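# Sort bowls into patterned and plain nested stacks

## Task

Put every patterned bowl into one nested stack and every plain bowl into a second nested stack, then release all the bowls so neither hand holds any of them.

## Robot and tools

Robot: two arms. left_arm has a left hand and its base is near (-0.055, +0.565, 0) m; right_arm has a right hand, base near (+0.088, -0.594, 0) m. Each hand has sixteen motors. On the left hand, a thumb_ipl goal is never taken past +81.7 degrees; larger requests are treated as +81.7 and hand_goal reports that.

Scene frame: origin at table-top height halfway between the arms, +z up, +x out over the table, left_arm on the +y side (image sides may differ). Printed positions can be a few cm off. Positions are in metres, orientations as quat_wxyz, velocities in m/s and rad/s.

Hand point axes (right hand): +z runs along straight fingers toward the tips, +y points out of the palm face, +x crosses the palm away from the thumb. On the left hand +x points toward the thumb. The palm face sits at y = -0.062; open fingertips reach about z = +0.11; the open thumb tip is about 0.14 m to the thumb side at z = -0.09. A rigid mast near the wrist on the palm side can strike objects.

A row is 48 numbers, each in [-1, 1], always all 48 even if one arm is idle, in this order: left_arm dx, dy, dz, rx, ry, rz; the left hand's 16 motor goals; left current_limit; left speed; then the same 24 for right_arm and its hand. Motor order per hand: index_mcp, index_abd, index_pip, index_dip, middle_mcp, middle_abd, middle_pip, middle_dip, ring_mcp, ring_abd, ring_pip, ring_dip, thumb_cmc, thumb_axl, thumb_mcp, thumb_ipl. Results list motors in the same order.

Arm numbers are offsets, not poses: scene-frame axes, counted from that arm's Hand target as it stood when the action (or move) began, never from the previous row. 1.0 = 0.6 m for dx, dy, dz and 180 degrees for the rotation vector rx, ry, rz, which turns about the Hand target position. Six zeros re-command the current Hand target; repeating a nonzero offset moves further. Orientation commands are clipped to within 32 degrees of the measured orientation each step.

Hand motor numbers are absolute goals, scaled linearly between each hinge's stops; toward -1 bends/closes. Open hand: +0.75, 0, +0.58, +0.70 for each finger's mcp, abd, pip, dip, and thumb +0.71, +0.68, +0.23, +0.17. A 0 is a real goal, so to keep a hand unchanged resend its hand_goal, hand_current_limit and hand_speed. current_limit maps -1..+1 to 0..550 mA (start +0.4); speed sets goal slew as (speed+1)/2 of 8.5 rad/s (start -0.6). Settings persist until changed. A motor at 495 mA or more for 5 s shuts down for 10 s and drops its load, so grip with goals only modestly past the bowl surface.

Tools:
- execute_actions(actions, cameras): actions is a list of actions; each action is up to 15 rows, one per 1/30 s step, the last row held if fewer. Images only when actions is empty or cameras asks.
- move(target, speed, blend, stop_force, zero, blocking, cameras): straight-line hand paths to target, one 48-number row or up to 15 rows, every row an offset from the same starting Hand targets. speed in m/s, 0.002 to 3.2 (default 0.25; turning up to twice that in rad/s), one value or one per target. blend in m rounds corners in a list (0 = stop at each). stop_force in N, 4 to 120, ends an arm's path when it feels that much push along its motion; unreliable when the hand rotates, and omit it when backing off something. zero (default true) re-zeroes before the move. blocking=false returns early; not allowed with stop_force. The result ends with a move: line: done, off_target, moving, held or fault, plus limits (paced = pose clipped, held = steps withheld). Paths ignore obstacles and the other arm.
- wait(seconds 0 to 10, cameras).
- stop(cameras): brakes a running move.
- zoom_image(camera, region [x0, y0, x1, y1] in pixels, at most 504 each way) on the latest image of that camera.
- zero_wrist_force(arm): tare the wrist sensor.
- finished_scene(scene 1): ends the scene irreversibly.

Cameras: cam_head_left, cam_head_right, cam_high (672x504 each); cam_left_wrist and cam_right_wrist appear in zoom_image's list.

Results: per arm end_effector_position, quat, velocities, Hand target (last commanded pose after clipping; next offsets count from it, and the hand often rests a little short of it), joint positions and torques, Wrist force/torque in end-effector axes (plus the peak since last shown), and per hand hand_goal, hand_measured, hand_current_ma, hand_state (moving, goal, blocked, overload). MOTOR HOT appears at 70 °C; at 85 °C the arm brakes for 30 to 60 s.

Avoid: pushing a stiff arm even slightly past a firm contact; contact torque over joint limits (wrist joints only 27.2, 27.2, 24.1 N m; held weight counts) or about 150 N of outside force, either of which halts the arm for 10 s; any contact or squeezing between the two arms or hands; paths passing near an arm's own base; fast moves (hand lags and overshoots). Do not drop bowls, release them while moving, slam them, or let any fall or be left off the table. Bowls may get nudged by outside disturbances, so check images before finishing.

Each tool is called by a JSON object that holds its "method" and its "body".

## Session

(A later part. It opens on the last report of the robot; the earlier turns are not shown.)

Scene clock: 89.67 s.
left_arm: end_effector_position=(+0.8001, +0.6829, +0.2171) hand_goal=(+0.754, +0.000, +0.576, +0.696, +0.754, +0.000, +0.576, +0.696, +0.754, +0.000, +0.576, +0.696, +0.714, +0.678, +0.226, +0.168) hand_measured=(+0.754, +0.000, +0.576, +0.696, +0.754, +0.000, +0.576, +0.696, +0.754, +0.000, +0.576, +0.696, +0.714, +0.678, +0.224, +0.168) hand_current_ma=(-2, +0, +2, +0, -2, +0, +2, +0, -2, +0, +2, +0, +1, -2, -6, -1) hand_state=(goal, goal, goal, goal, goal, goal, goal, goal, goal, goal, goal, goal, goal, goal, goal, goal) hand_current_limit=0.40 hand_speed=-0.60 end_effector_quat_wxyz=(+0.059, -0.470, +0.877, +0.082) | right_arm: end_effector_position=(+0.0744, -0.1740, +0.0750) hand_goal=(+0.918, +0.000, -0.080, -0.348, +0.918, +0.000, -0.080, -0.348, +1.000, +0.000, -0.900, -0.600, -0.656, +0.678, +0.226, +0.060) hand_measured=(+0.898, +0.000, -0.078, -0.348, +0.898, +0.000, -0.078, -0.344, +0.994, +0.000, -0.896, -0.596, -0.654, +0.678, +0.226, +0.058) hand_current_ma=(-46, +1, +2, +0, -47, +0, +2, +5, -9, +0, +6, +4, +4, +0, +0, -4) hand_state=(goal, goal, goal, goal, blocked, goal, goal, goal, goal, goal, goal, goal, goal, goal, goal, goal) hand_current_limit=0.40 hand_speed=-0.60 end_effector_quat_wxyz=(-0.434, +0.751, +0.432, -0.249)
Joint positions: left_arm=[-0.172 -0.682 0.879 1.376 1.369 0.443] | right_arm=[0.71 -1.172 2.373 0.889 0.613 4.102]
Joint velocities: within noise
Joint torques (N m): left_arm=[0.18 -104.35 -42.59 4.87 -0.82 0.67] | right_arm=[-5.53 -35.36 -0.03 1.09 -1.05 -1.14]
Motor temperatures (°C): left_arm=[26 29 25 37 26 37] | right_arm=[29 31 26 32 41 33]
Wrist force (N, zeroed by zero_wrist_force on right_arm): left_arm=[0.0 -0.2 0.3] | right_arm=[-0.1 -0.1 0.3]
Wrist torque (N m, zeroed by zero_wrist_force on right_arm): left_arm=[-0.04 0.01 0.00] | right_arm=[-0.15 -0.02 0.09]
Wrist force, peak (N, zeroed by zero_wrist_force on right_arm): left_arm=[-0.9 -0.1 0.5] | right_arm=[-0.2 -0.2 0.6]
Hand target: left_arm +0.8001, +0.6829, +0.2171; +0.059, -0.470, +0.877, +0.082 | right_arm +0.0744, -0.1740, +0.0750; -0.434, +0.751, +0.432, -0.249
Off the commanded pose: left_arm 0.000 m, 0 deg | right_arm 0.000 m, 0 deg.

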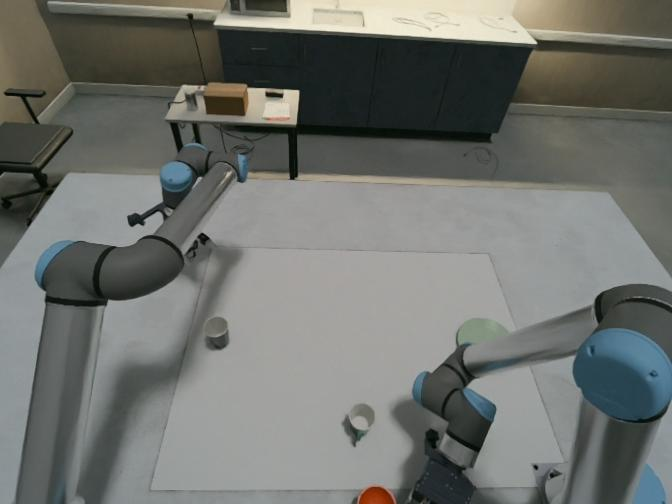

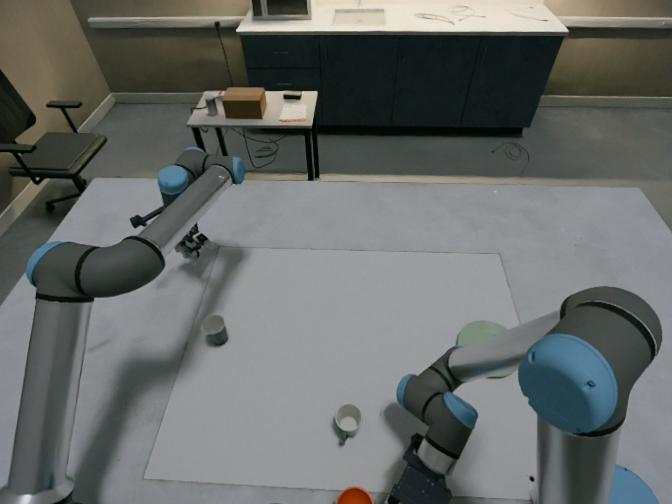

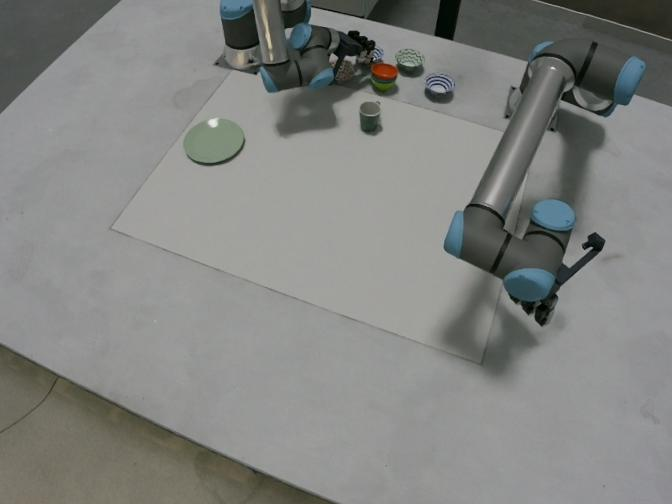

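{"method": "move", "body": {"target": [[0,0,0,0,0,0,0.754,0,0.576,0.696,0.754,0,0.576,0.696,0.754,0,0.576,0.696,0.714,0.678,0.226,0.168,0.4,-0.6,-0.01,0.0067,0,0,0,0,0.918,0,-0.08,-0.348,0.918,0,-0.08,-0.348,1.0,0,-0.9,-0.6,-0.657,0.678,0.225,0.059,0.4,-0.6],[0,0,0,0,0,0,0.754,0,0.576,0.696,0.754,0,0.576,0.696,0.754,0,0.576,0.696,0.714,0.678,0.226,0.168,0.4,-0.6,-0.01,0.0067,-0.05,0,0,0,0.918,0,-0.08,-0.348,0.918,0,-0.08,-0.348,1.0,0,-0.9,-0.6,-0.657,0.678,0.225,0.059,0.4,-0.6]], "speed": 0.03, "stop_force": 4, "cameras": ["cam_high"]}}

{"method": "zoom_image", "body": {"camera": "cam_high", "region": [315, 25, 385, 85]}}

Scene clock: 95.37 s.
left_arm: end_effector_position=(+0.8001, +0.6829, +0.2171) hand_goal=(+0.754, +0.000, +0.576, +0.696, +0.754, +0.000, +0.576, +0.696, +0.754, +0.000, +0.576, +0.696, +0.714, +0.678, +0.226, +0.168) hand_measured=(+0.754, +0.000, +0.576, +0.696, +0.754, +0.000, +0.576, +0.696, +0.754, +0.000, +0.576, +0.696, +0.714, +0.678, +0.224, +0.168) hand_current_ma=(-2, +0, +2, +0, -2, +0, +2, +0, -2, +0, +2, +0, +1, -2, -6, -1) hand_state=(goal, goal, goal, goal, goal, goal, goal, goal, goal, goal, goal, goal, goal, goal, goal, goal) hand_current_limit=0.40 hand_speed=-0.60 end_effector_quat_wxyz=(+0.059, -0.470, +0.877, +0.082) | right_arm: end_effector_position=(+0.0684, -0.1700, +0.0450) hand_goal=(+0.918, +0.000, -0.080, -0.348, +0.918, +0.000, -0.080, -0.348, +1.000, +0.000, -0.900, -0.600, -0.656, +0.678, +0.226, +0.060) hand_measured=(+0.914, +0.000, -0.082, -0.350, +0.898, +0.000, -0.078, -0.344, +0.994, +0.000, -0.896, -0.596, -0.654, +0.678, +0.226, +0.058) hand_current_ma=(-6, +1, -2, -1, -46, +0, +1, +4, -9, +0, +6, +4, +4, +0, +0, -4) hand_state=(goal, goal, goal, goal, blocked, goal, goal, goal, goal, goal, goal, goal, goal, goal, goal, goal) hand_current_limit=0.40 hand_speed=-0.60 end_effector_quat_wxyz=(-0.434, +0.751, +0.432, -0.249)
Joint positions: left_arm=[-0.172 -0.682 0.879 1.376 1.369 0.443] | right_arm=[0.73 -1.109 2.369 0.804 0.603 4.133]
Joint torques (N m): left_arm=[0.39 -103.22 -41.84 4.94 -0.65 1.11] | right_arm=[11.11 -37.79 -6.1 1 -5.18 2.92]
Wrist force (N, zeroed by zero_wrist_force on right_arm): left_arm=[-0.2 0.0 0.8] | right_arm=[-0.4 -0.5 -0.5]
Wrist torque (N m, zeroed by zero_wrist_force on right_arm): left_arm=[-0.07 0.05 -0.02] | right_arm=[-0.01 0.01 -0.06]
Wrist force, peak (N, zeroed by zero_wrist_force on right_arm): left_arm=[-0.8 0.2 0.8] | right_arm=[-0.1 -1.0 -0.8]
Hand target: left_arm +0.8001, +0.6829, +0.2171; +0.059, -0.470, +0.877, +0.082 | right_arm +0.0684, -0.1700, +0.0450; -0.434, +0.751, +0.432, -0.249
Off the commanded pose: left_arm 0.000 m, 0 deg | right_arm 0.000 m, 0 deg.
move: done
Images, in order (width x height): cam_high 672x504.

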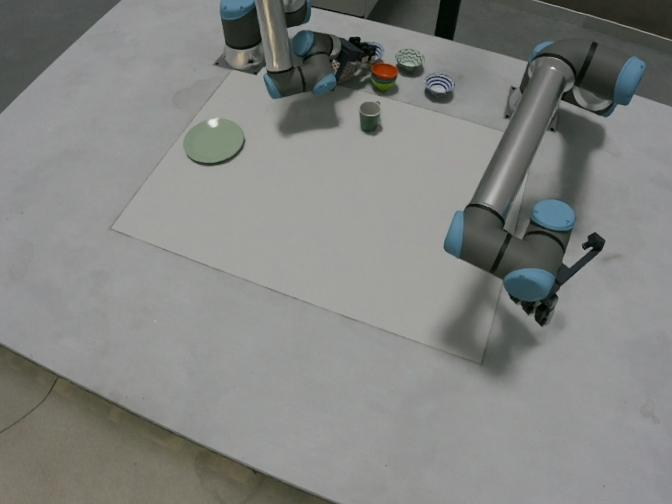

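Scaled by 7.200.

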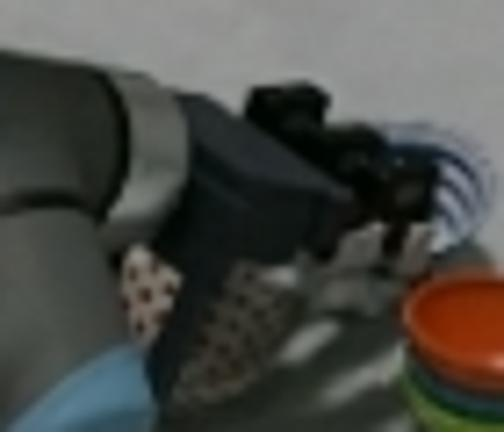

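{"method": "execute_actions", "body": {"actions": [[[0,0,0,0,0,0,0.754,0,0.576,0.696,0.754,0,0.576,0.696,0.754,0,0.576,0.696,0.714,0.678,0.226,0.168,0.4,-0.6,0,0,0,0,0,0,0.78,0,-0.08,-0.348,0.78,0,-0.08,-0.348,1.0,0,-0.9,-0.6,-0.657,0.678,0.225,-0.05,0.4,-0.9]],[[0,0,0,0,0,0,0.754,0,0.576,0.696,0.754,0,0.576,0.696,0.754,0,0.576,0.696,0.714,0.678,0.226,0.168,0.4,-0.6,0,0,0,0,0,0,0.78,0,-0.08,-0.348,0.78,0,-0.08,-0.348,1.0,0,-0.9,-0.6,-0.657,0.678,0.225,-0.05,0.4,-0.9]],[[0,0,0,0,0,0,0.754,0,0.576,0.696,0.754,0,0.576,0.696,0.754,0,0.576,0.696,0.714,0.678,0.226,0.168,0.4,-0.6,0,0,0,0,0,0,0.78,0,-0.08,-0.348,0.78,0,-0.08,-0.348,1.0,0,-0.9,-0.6,-0.657,0.678,0.225,-0.05,0.4,-0.9]]]}}

Scene clock: 97.40 s.
left_arm: end_effector_position=(+0.8001, +0.6829, +0.2171) hand_goal=(+0.754, +0.000, +0.576, +0.696, +0.754, +0.000, +0.576, +0.696, +0.754, +0.000, +0.576, +0.696, +0.714, +0.678, +0.226, +0.168) hand_measured=(+0.754, +0.000, +0.576, +0.696, +0.754, +0.000, +0.576, +0.696, +0.754, +0.000, +0.576, +0.696, +0.714, +0.678, +0.224, +0.168) hand_current_ma=(-2, +0, +2, +0, -2, +0, +2, +0, -2, +0, +2, +0, +1, -2, -6, -1) hand_state=(goal, goal, goal, goal, goal, goal, goal, goal, goal, goal, goal, goal, goal, goal, goal, goal) hand_current_limit=0.40 hand_speed=-0.60 end_effector_quat_wxyz=(+0.059, -0.470, +0.877, +0.082) | right_arm: end_effector_position=(+0.0684, -0.1700, +0.0450) hand_goal=(+0.780, +0.000, -0.080, -0.348, +0.780, +0.000, -0.080, -0.348, +1.000, +0.000, -0.900, -0.600, -0.656, +0.678, +0.226, -0.050) hand_measured=(+0.780, +0.000, -0.082, -0.350, +0.774, +0.000, -0.078, -0.344, +0.994, +0.000, -0.896, -0.596, -0.654, +0.678, +0.226, -0.048) hand_current_ma=(+0, +1, -2, -1, -9, +0, +1, +4, -9, +0, +6, +4, +4, +0, +0, +3) hand_state=(goal, goal, goal, goal, goal, goal, goal, goal, goal, goal, goal, goal, goal, goal, goal, goal) hand_current_limit=0.40 hand_speed=-0.90 end_effector_quat_wxyz=(-0.434, +0.751, +0.432, -0.249)
Joint positions: left_arm=[-0.172 -0.682 0.879 1.376 1.369 0.443] | right_arm=[0.73 -1.109 2.369 0.804 0.603 4.133]
Joint torques (N m): left_arm=[-0.03 -105.03 -42.3 4.6 -0.54 1.16] | right_arm=[10.61 -38.96 -17.72 1.68 -5.24 2.71]
Wrist force (N, zeroed by zero_wrist_force on right_arm): left_arm=[-0.1 0.4 0.3] | right_arm=[-0.2 -0.4 -0.5]
Wrist torque (N m, zeroed by zero_wrist_force on right_arm): left_arm=[0.04 0.02 -0.02] | right_arm=[0.01 0.00 -0.04]
Wrist force, peak (N, zeroed by zero_wrist_force on right_arm): left_arm=[-0.6 -0.5 0.6] | right_arm=[-0.6 -0.6 -0.4]
Hand target: left_arm +0.8001, +0.6829, +0.2171; +0.059, -0.470, +0.877, +0.082 | right_arm +0.0684, -0.1700, +0.0450; -0.434, +0.751, +0.432, -0.249
Off the commanded pose: left_arm 0.000 m, 0 deg | right_arm 0.000 m, 0 deg.
Step readings (end_effector_position of left_arm | right_arm):
0: (+0.8001, +0.6829, +0.2171) | (+0.0684, -0.1700, +0.0450)
1: (+0.8001, +0.6829, +0.2171) | (+0.0684, -0.1700, +0.0450)
2: (+0.8001, +0.6829, +0.2171) | (+0.0684, -0.1700, +0.0450)
4: (+0.8001, +0.6829, +0.2171) | (+0.0684, -0.1700, +0.0450)
8: (+0.8001, +0.6829, +0.2171) | (+0.0684, -0.1700, +0.0450)
15: (+0.8001, +0.6829, +0.2171) | (+0.0684, -0.1700, +0.0450)
16: (+0.8001, +0.6829, +0.2171) | (+0.0684, -0.1700, +0.0450)
17: (+0.8001, +0.6829, +0.2171) | (+0.0684, -0.1700, +0.0450)
19: (+0.8001, +0.6829, +0.2171) | (+0.0684, -0.1700, +0.0450)
23: (+0.8001, +0.6829, +0.2171) | (+0.0684, -0.1700, +0.0450)
30: (+0.8001, +0.6829, +0.2171) | (+0.0684, -0.1700, +0.0450)
31: (+0.8001, +0.6829, +0.2171) | (+0.0684, -0.1700, +0.0450)
32: (+0.8001, +0.6829, +0.2171) | (+0.0684, -0.1700, +0.0450)
34: (+0.8001, +0.6829, +0.2171) | (+0.0684, -0.1700, +0.0450)
38: (+0.8001, +0.6829, +0.2171) | (+0.0684, -0.1700, +0.0450)
45: (+0.8001, +0.6829, +0.2171) | (+0.0684, -0.1700, +0.0450)

{"method": "execute_actions", "body": {"actions": [[[0,0,0,0,0,0,0.754,0,0.576,0.696,0.754,0,0.576,0.696,0.754,0,0.576,0.696,0.714,0.678,0.226,0.168,0.4,-0.6,0,0,0,0,0,0,0.72,0,-0.08,-0.348,0.72,0,-0.08,-0.348,1.0,0,-0.9,-0.6,-0.657,0.678,0.225,-0.11,0.4,-0.9]],[[0,0,0,0,0,0,0.754,0,0.576,0.696,0.754,0,0.576,0.696,0.754,0,0.576,0.696,0.714,0.678,0.226,0.168,0.4,-0.6,0,0,0,0,0,0,0.72,0,-0.08,-0.348,0.72,0,-0.08,-0.348,1.0,0,-0.9,-0.6,-0.657,0.678,0.225,-0.11,0.4,-0.9]]]}}

Scene clock: 98.77 s.
left_arm: end_effector_position=(+0.8001, +0.6829, +0.2171) hand_goal=(+0.754, +0.000, +0.576, +0.696, +0.754, +0.000, +0.576, +0.696, +0.754, +0.000, +0.576, +0.696, +0.714, +0.678, +0.226, +0.168) hand_measured=(+0.754, +0.000, +0.576, +0.696, +0.754, +0.000, +0.576, +0.696, +0.754, +0.000, +0.576, +0.696, +0.714, +0.678, +0.224, +0.168) hand_current_ma=(-2, +0, +2, +0, -2, +0, +2, +0, -2, +0, +2, +0, +1, -2, -6, -1) hand_state=(goal, goal, goal, goal, goal, goal, goal, goal, goal, goal, goal, goal, goal, goal, goal, goal) hand_current_limit=0.40 hand_speed=-0.60 end_effector_quat_wxyz=(+0.059, -0.470, +0.877, +0.082) | right_arm: end_effector_position=(+0.0684, -0.1700, +0.0450) hand_goal=(+0.720, +0.000, -0.080, -0.348, +0.720, +0.000, -0.080, -0.348, +1.000, +0.000, -0.900, -0.600, -0.656, +0.678, +0.226, -0.110) hand_measured=(+0.720, +0.000, -0.082, -0.350, +0.718, +0.000, -0.078, -0.344, +0.994, +0.000, -0.896, -0.596, -0.654, +0.678, +0.226, -0.106) hand_current_ma=(+0, +1, -2, -1, -1, +0, +1, +4, -9, +0, +6, +4, +4, +0, +0, +10) hand_state=(goal, goal, goal, goal, goal, goal, goal, goal, goal, goal, goal, goal, goal, goal, goal, goal) hand_current_limit=0.40 hand_speed=-0.90 end_effector_quat_wxyz=(-0.434, +0.751, +0.432, -0.249)
Joint positions: left_arm=[-0.172 -0.682 0.879 1.376 1.369 0.443] | right_arm=[0.73 -1.109 2.369 0.804 0.603 4.133]
Joint torques (N m): left_arm=[0.89 -104.06 -42.06 4.89 -0.47 0.72] | right_arm=[8.93 -40.11 -17.59 2.32 -5.27 2.62]
Wrist force (N, zeroed by zero_wrist_force on right_arm): left_arm=[0.1 -0.1 0.1] | right_arm=[-0.1 0.0 -0.5]
Wrist torque (N m, zeroed by zero_wrist_force on right_arm): left_arm=[-0.02 0.00 0.00] | right_arm=[0.06 0.03 -0.04]
Wrist force, peak (N, zeroed by zero_wrist_force on right_arm): left_arm=[-0.3 -0.4 0.9] | right_arm=[-0.4 -0.5 -0.3]
Hand target: left_arm +0.8001, +0.6829, +0.2171; +0.059, -0.470, +0.877, +0.082 | right_arm +0.0684, -0.1700, +0.0450; -0.434, +0.751, +0.432, -0.249
Off the commanded pose: left_arm 0.000 m, 0 deg | right_arm 0.000 m, 0 deg.
Step readings (end_effector_position of left_arm | right_arm):
0: (+0.8001, +0.6829, +0.2171) | (+0.0684, -0.1700, +0.0450)
1: (+0.8001, +0.6829, +0.2171) | (+0.0684, -0.1700, +0.0450)
2: (+0.8001, +0.6829, +0.2171) | (+0.0684, -0.1700, +0.0450)
4: (+0.8001, +0.6829, +0.2171) | (+0.0684, -0.1700, +0.0450)
8: (+0.8001, +0.6829, +0.2171) | (+0.0684, -0.1700, +0.0450)
15: (+0.8001, +0.6829, +0.2171) | (+0.0684, -0.1700, +0.0450)
16: (+0.8001, +0.6829, +0.2171) | (+0.0684, -0.1700, +0.0450)
17: (+0.8001, +0.6829, +0.2171) | (+0.0684, -0.1700, +0.0450)
19: (+0.8001, +0.6829, +0.2171) | (+0.0684, -0.1700, +0.0450)
23: (+0.8001, +0.6829, +0.2171) | (+0.0684, -0.1700, +0.0450)
30: (+0.8001, +0.6829, +0.2171) | (+0.0684, -0.1700, +0.0450)

{"method": "execute_actions", "body": {"actions": [[[0,0,0,0,0,0,0.754,0,0.576,0.696,0.754,0,0.576,0.696,0.754,0,0.576,0.696,0.714,0.678,0.226,0.168,0.4,-0.6,0,0,0,0,0,0,0.66,0,-0.08,-0.348,0.66,0,-0.08,-0.348,1.0,0,-0.9,-0.6,-0.657,0.678,0.225,-0.16,0.4,-0.9]],[[0,0,0,0,0,0,0.754,0,0.576,0.696,0.754,0,0.576,0.696,0.754,0,0.576,0.696,0.714,0.678,0.226,0.168,0.4,-0.6,0,0,0,0,0,0,0.66,0,-0.08,-0.348,0.66,0,-0.08,-0.348,1.0,0,-0.9,-0.6,-0.657,0.678,0.225,-0.16,0.4,-0.9]]]}}

Scene clock: 100.17 s.
left_arm: end_effector_position=(+0.8001, +0.6829, +0.2171) hand_goal=(+0.754, +0.000, +0.576, +0.696, +0.754, +0.000, +0.576, +0.696, +0.754, +0.000, +0.576, +0.696, +0.714, +0.678, +0.226, +0.168) hand_measured=(+0.754, +0.000, +0.576, +0.696, +0.754, +0.000, +0.576, +0.696, +0.754, +0.000, +0.576, +0.696, +0.714, +0.678, +0.224, +0.168) hand_current_ma=(-2, +0, +2, +0, -2, +0, +2, +0, -2, +0, +2, +0, +1, -2, -6, -1) hand_state=(goal, goal, goal, goal, goal, goal, goal, goal, goal, goal, goal, goal, goal, goal, goal, goal) hand_current_limit=0.40 hand_speed=-0.60 end_effector_quat_wxyz=(+0.059, -0.470, +0.877, +0.082) | right_arm: end_effector_position=(+0.0684, -0.1700, +0.0450) hand_goal=(+0.660, +0.000, -0.080, -0.348, +0.660, +0.000, -0.080, -0.348, +1.000, +0.000, -0.900, -0.600, -0.656, +0.678, +0.226, -0.160) hand_measured=(+0.670, +0.000, -0.078, -0.348, +0.700, +0.000, -0.068, -0.344, +0.994, +0.000, -0.896, -0.596, -0.652, +0.678, +0.242, -0.142) hand_current_ma=(+16, +1, +3, -1, +112, +0, +20, +4, -9, +0, +6, +4, +7, +0, +42, +57) hand_state=(goal, goal, goal, goal, blocked, goal, goal, goal, goal, goal, goal, goal, goal, goal, goal, goal) hand_current_limit=0.40 hand_speed=-0.90 end_effector_quat_wxyz=(-0.434, +0.751, +0.432, -0.249)
Joint positions: left_arm=[-0.172 -0.682 0.879 1.376 1.369 0.443] | right_arm=[0.73 -1.109 2.369 0.804 0.603 4.133]
Joint torques (N m): left_arm=[0.46 -106.15 -41.68 4.9 -0.92 0.71] | right_arm=[9.56 -41.24 -17.42 2.98 -5.23 2.76]
Wrist force (N, zeroed by zero_wrist_force on right_arm): left_arm=[-0.3 0.1 0.3] | right_arm=[-0.4 -0.1 0.4]
Wrist torque (N m, zeroed by zero_wrist_force on right_arm): left_arm=[-0.01 0.06 -0.04] | right_arm=[0.01 0.07 -0.07]
Wrist force, peak (N, zeroed by zero_wrist_force on right_arm): left_arm=[-0.8 0.2 0.1] | right_arm=[-0.3 0.2 0.5]
Hand target: left_arm +0.8001, +0.6829, +0.2171; +0.059, -0.470, +0.877, +0.082 | right_arm +0.0684, -0.1700, +0.0450; -0.434, +0.751, +0.432, -0.249
Off the commanded pose: left_arm 0.000 m, 0 deg | right_arm 0.000 m, 0 deg.
Step readings (end_effector_position of left_arm | right_arm):
0: (+0.8001, +0.6829, +0.2171) | (+0.0684, -0.1700, +0.0450)
1: (+0.8001, +0.6829, +0.2171) | (+0.0684, -0.1700, +0.0450)
2: (+0.8001, +0.6829, +0.2171) | (+0.0684, -0.1700, +0.0450)
4: (+0.8001, +0.6829, +0.2171) | (+0.0684, -0.1700, +0.0450)
8: (+0.8001, +0.6829, +0.2171) | (+0.0684, -0.1700, +0.0450)
15: (+0.8001, +0.6829, +0.2171) | (+0.0684, -0.1700, +0.0450)
16: (+0.8001, +0.6829, +0.2171) | (+0.0684, -0.1700, +0.0450)
17: (+0.8001, +0.6829, +0.2171) | (+0.0684, -0.1700, +0.0450)
19: (+0.8001, +0.6829, +0.2171) | (+0.0684, -0.1700, +0.0450)
23: (+0.8001, +0.6829, +0.2171) | (+0.0684, -0.1700, +0.0450)
30: (+0.8001, +0.6829, +0.2171) | (+0.0684, -0.1700, +0.0450)

{"method": "execute_actions", "body": {"actions": [[[0,0,0,0,0,0,0.754,0,0.576,0.696,0.754,0,0.576,0.696,0.754,0,0.576,0.696,0.714,0.678,0.226,0.168,0.4,-0.6,0,0,0,0,0,0,0.59,0,-0.08,-0.348,0.645,0,-0.08,-0.348,1.0,0,-0.9,-0.6,-0.657,0.678,0.225,-0.215,0.4,-0.9]],[[0,0,0,0,0,0,0.754,0,0.576,0.696,0.754,0,0.576,0.696,0.754,0,0.576,0.696,0.714,0.678,0.226,0.168,0.4,-0.6,0,0,0,0,0,0,0.59,0,-0.08,-0.348,0.645,0,-0.08,-0.348,1.0,0,-0.9,-0.6,-0.657,0.678,0.225,-0.215,0.4,-0.9]]], "cameras": ["cam_high"]}}

{"method": "zoom_image", "body": {"camera": "cam_high", "region": [315, 25, 385, 85]}}

Scene clock: 101.57 s.
left_arm: end_effector_position=(+0.8001, +0.6829, +0.2171) hand_goal=(+0.754, +0.000, +0.576, +0.696, +0.754, +0.000, +0.576, +0.696, +0.754, +0.000, +0.576, +0.696, +0.714, +0.678, +0.226, +0.168) hand_measured=(+0.754, +0.000, +0.576, +0.696, +0.754, +0.000, +0.576, +0.696, +0.754, +0.000, +0.576, +0.696, +0.714, +0.678, +0.224, +0.168) hand_current_ma=(-2, +0, +2, +0, -2, +0, +2, +0, -2, +0, +2, +0, +1, -2, -6, -1) hand_state=(goal, goal, goal, goal, goal, goal, goal, goal, goal, goal, goal, goal, goal, goal, goal, goal) hand_current_limit=0.40 hand_speed=-0.60 end_effector_quat_wxyz=(+0.059, -0.470, +0.877, +0.082) | right_arm: end_effector_position=(+0.0684, -0.1700, +0.0450) hand_goal=(+0.590, +0.000, -0.080, -0.348, +0.646, +0.000, -0.080, -0.348, +1.000, +0.000, -0.900, -0.600, -0.656, +0.678, +0.226, -0.214) hand_measured=(+0.642, +0.000, -0.062, -0.344, +0.690, -0.002, -0.066, -0.342, +0.994, +0.000, -0.896, -0.596, -0.650, +0.678, +0.260, -0.180) hand_current_ma=(+163, +1, +37, +4, +129, -1, +29, +10, -9, +0, +6, +4, +8, +0, +116, +122) hand_state=(blocked, goal, goal, goal, blocked, goal, goal, goal, goal, goal, goal, goal, goal, goal, blocked, blocked) hand_current_limit=0.40 hand_speed=-0.90 end_effector_quat_wxyz=(-0.434, +0.751, +0.432, -0.249)
Joint positions: left_arm=[-0.172 -0.682 0.879 1.376 1.369 0.443] | right_arm=[0.73 -1.109 2.369 0.804 0.603 4.133]
Joint torques (N m): left_arm=[-0.66 -103.84 -41.61 4.79 -0.47 0.95] | right_arm=[8.04 -42.67 -17.66 3.38 -5.15 2.7]
Wrist force (N, zeroed by zero_wrist_force on right_arm): left_arm=[-0.2 0.5 0.2] | right_arm=[0.0 0.4 0.4]
Wrist torque (N m, zeroed by zero_wrist_force on right_arm): left_arm=[0.04 0.03 -0.03] | right_arm=[0.04 0.00 -0.02]
Wrist force, peak (N, zeroed by zero_wrist_force on right_arm): left_arm=[-0.7 -0.1 1.0] | right_arm=[-0.2 0.6 0.6]
Hand target: left_arm +0.8001, +0.6829, +0.2171; +0.059, -0.470, +0.877, +0.082 | right_arm +0.0684, -0.1700, +0.0450; -0.434, +0.751, +0.432, -0.249
Off the commanded pose: left_arm 0.000 m, 0 deg | right_arm 0.000 m, 0 deg.
Step readings (end_effector_position of left_arm | right_arm):
0: (+0.8001, +0.6829, +0.2171) | (+0.0684, -0.1700, +0.0450)
1: (+0.8001, +0.6829, +0.2171) | (+0.0684, -0.1700, +0.0450)
2: (+0.8001, +0.6829, +0.2171) | (+0.0684, -0.1700, +0.0450)
4: (+0.8001, +0.6829, +0.2171) | (+0.0684, -0.1700, +0.0450)
8: (+0.8001, +0.6829, +0.2171) | (+0.0684, -0.1700, +0.0450)
15: (+0.8001, +0.6829, +0.2171) | (+0.0684, -0.1700, +0.0450)
16: (+0.8001, +0.6829, +0.2171) | (+0.0684, -0.1700, +0.0450)
17: (+0.8001, +0.6829, +0.2171) | (+0.0684, -0.1700, +0.0450)
19: (+0.8001, +0.6829, +0.2171) | (+0.0684, -0.1700, +0.0450)
23: (+0.8001, +0.6829, +0.2171) | (+0.0684, -0.1700, +0.0450)
30: (+0.8001, +0.6829, +0.2171) | (+0.0684, -0.1700, +0.0450)
Images, in order (width x height): cam_high 672x504.

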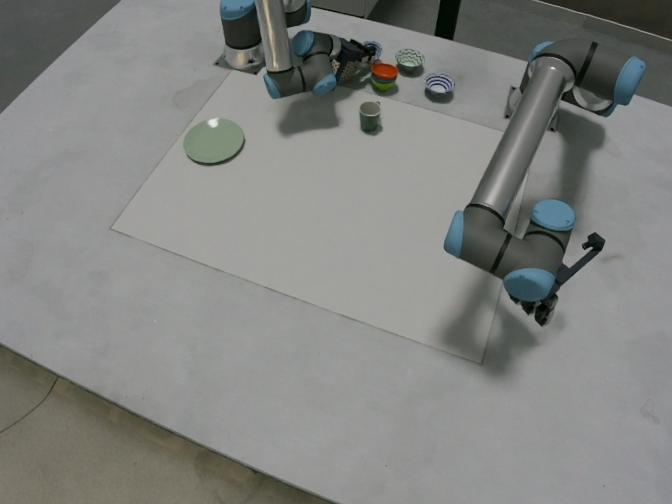

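Scaled by 7.200.

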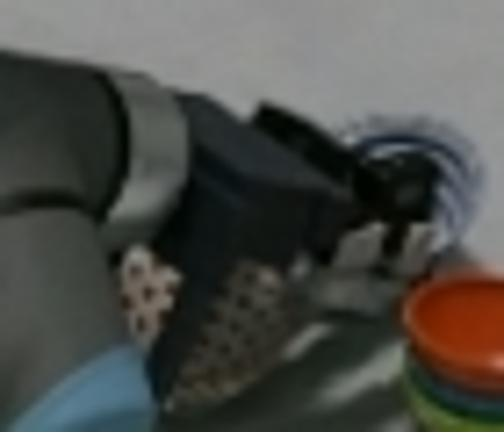

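{"method": "move", "body": {"target": [[0,0,0,0,0,0,0.754,0,0.576,0.696,0.754,0,0.576,0.696,0.754,0,0.576,0.696,0.714,0.678,0.226,0.168,0.4,-0.6,0,0,0.03,0,0,0,0.59,0,-0.08,-0.348,0.645,0,-0.08,-0.348,1.0,0,-0.9,-0.6,-0.657,0.678,0.225,-0.215,0.4,-0.9],[0,0,0,0,0,0,0.754,0,0.576,0.696,0.754,0,0.576,0.696,0.754,0,0.576,0.696,0.714,0.678,0.226,0.168,0.4,-0.6,0,0,0.175,0,0,0,0.59,0,-0.08,-0.348,0.645,0,-0.08,-0.348,1.0,0,-0.9,-0.6,-0.657,0.678,0.225,-0.215,0.4,-0.9]], "speed": [0.04,0.15], "blend": 0.01, "cameras": ["cam_high"]}}

{"method": "zoom_image", "body": {"camera": "cam_high", "region": [285, 5, 425, 105]}}

Scene clock: 104.30 s.
left_arm: end_effector_position=(+0.8001, +0.6829, +0.2171) hand_goal=(+0.754, +0.000, +0.576, +0.696, +0.754, +0.000, +0.576, +0.696, +0.754, +0.000, +0.576, +0.696, +0.714, +0.678, +0.226, +0.168) hand_measured=(+0.754, +0.000, +0.576, +0.696, +0.754, +0.000, +0.576, +0.696, +0.754, +0.000, +0.576, +0.696, +0.714, +0.678, +0.224, +0.168) hand_current_ma=(-2, +0, +2, +0, -2, +0, +2, +0, -2, +0, +2, +0, +1, -2, -6, -1) hand_state=(goal, goal, goal, goal, goal, goal, goal, goal, goal, goal, goal, goal, goal, goal, goal, goal) hand_current_limit=0.40 hand_speed=-0.60 end_effector_quat_wxyz=(+0.059, -0.470, +0.877, +0.082) | right_arm: end_effector_position=(+0.0684, -0.1700, +0.1499) hand_goal=(+0.590, +0.000, -0.080, -0.348, +0.646, +0.000, -0.080, -0.348, +1.000, +0.000, -0.900, -0.600, -0.656, +0.678, +0.226, -0.214) hand_measured=(+0.638, +0.002, -0.060, -0.342, +0.684, -0.002, -0.062, -0.336, +0.994, +0.000, -0.896, -0.596, -0.650, +0.678, +0.262, -0.180) hand_current_ma=(+144, +1, +45, +9, +106, -1, +38, +23, -9, +0, +6, +4, +8, +0, +124, +122) hand_state=(blocked, goal, blocked, goal, blocked, goal, goal, goal, goal, goal, goal, goal, goal, goal, blocked, blocked) hand_current_limit=0.40 hand_speed=-0.90 end_effector_quat_wxyz=(-0.434, +0.751, +0.432, -0.249)
Joint positions: left_arm=[-0.172 -0.682 0.879 1.376 1.369 0.443] | right_arm=[0.73 -1.329 2.345 1.049 0.603 4.133]
Joint torques (N m): left_arm=[-1.07 -104.73 -42.43 4.95 -0.59 0.84] | right_arm=[-5.15 -56.13 -31.66 9.64 0.57 -0.2]
Wrist force (N, zeroed by zero_wrist_force on right_arm): left_arm=[-0.2 -0.1 0.2] | right_arm=[-0.2 1.8 1.0]
Wrist torque (N m, zeroed by zero_wrist_force on right_arm): left_arm=[-0.03 0.03 -0.02] | right_arm=[0.00 0.04 -0.01]
Wrist force, peak (N, zeroed by zero_wrist_force on right_arm): left_arm=[0.3 0.6 0.8] | right_arm=[-0.2 2.2 1.9]
Hand target: left_arm +0.8001, +0.6829, +0.2171; +0.059, -0.470, +0.877, +0.082 | right_arm +0.0684, -0.1700, +0.1500; -0.434, +0.751, +0.432, -0.249
Off the commanded pose: left_arm 0.000 m, 0 deg | right_arm 0.000 m, 0 deg.
move: done; blend cut to 0.009 m at target 1
Images, in order (width x height): cam_high 672x504.

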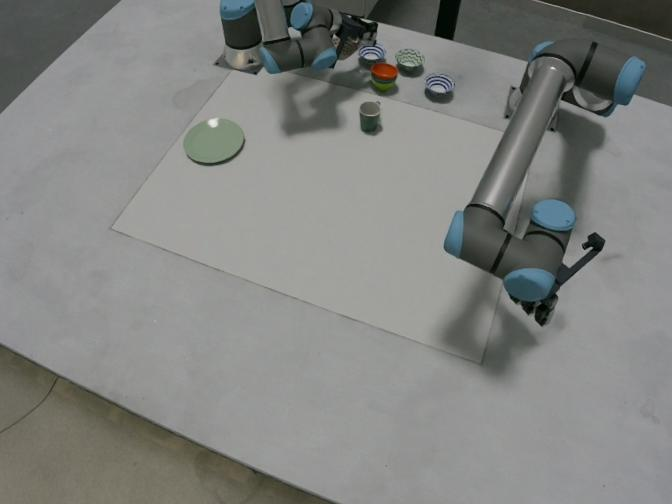

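Scaled by 3.600.

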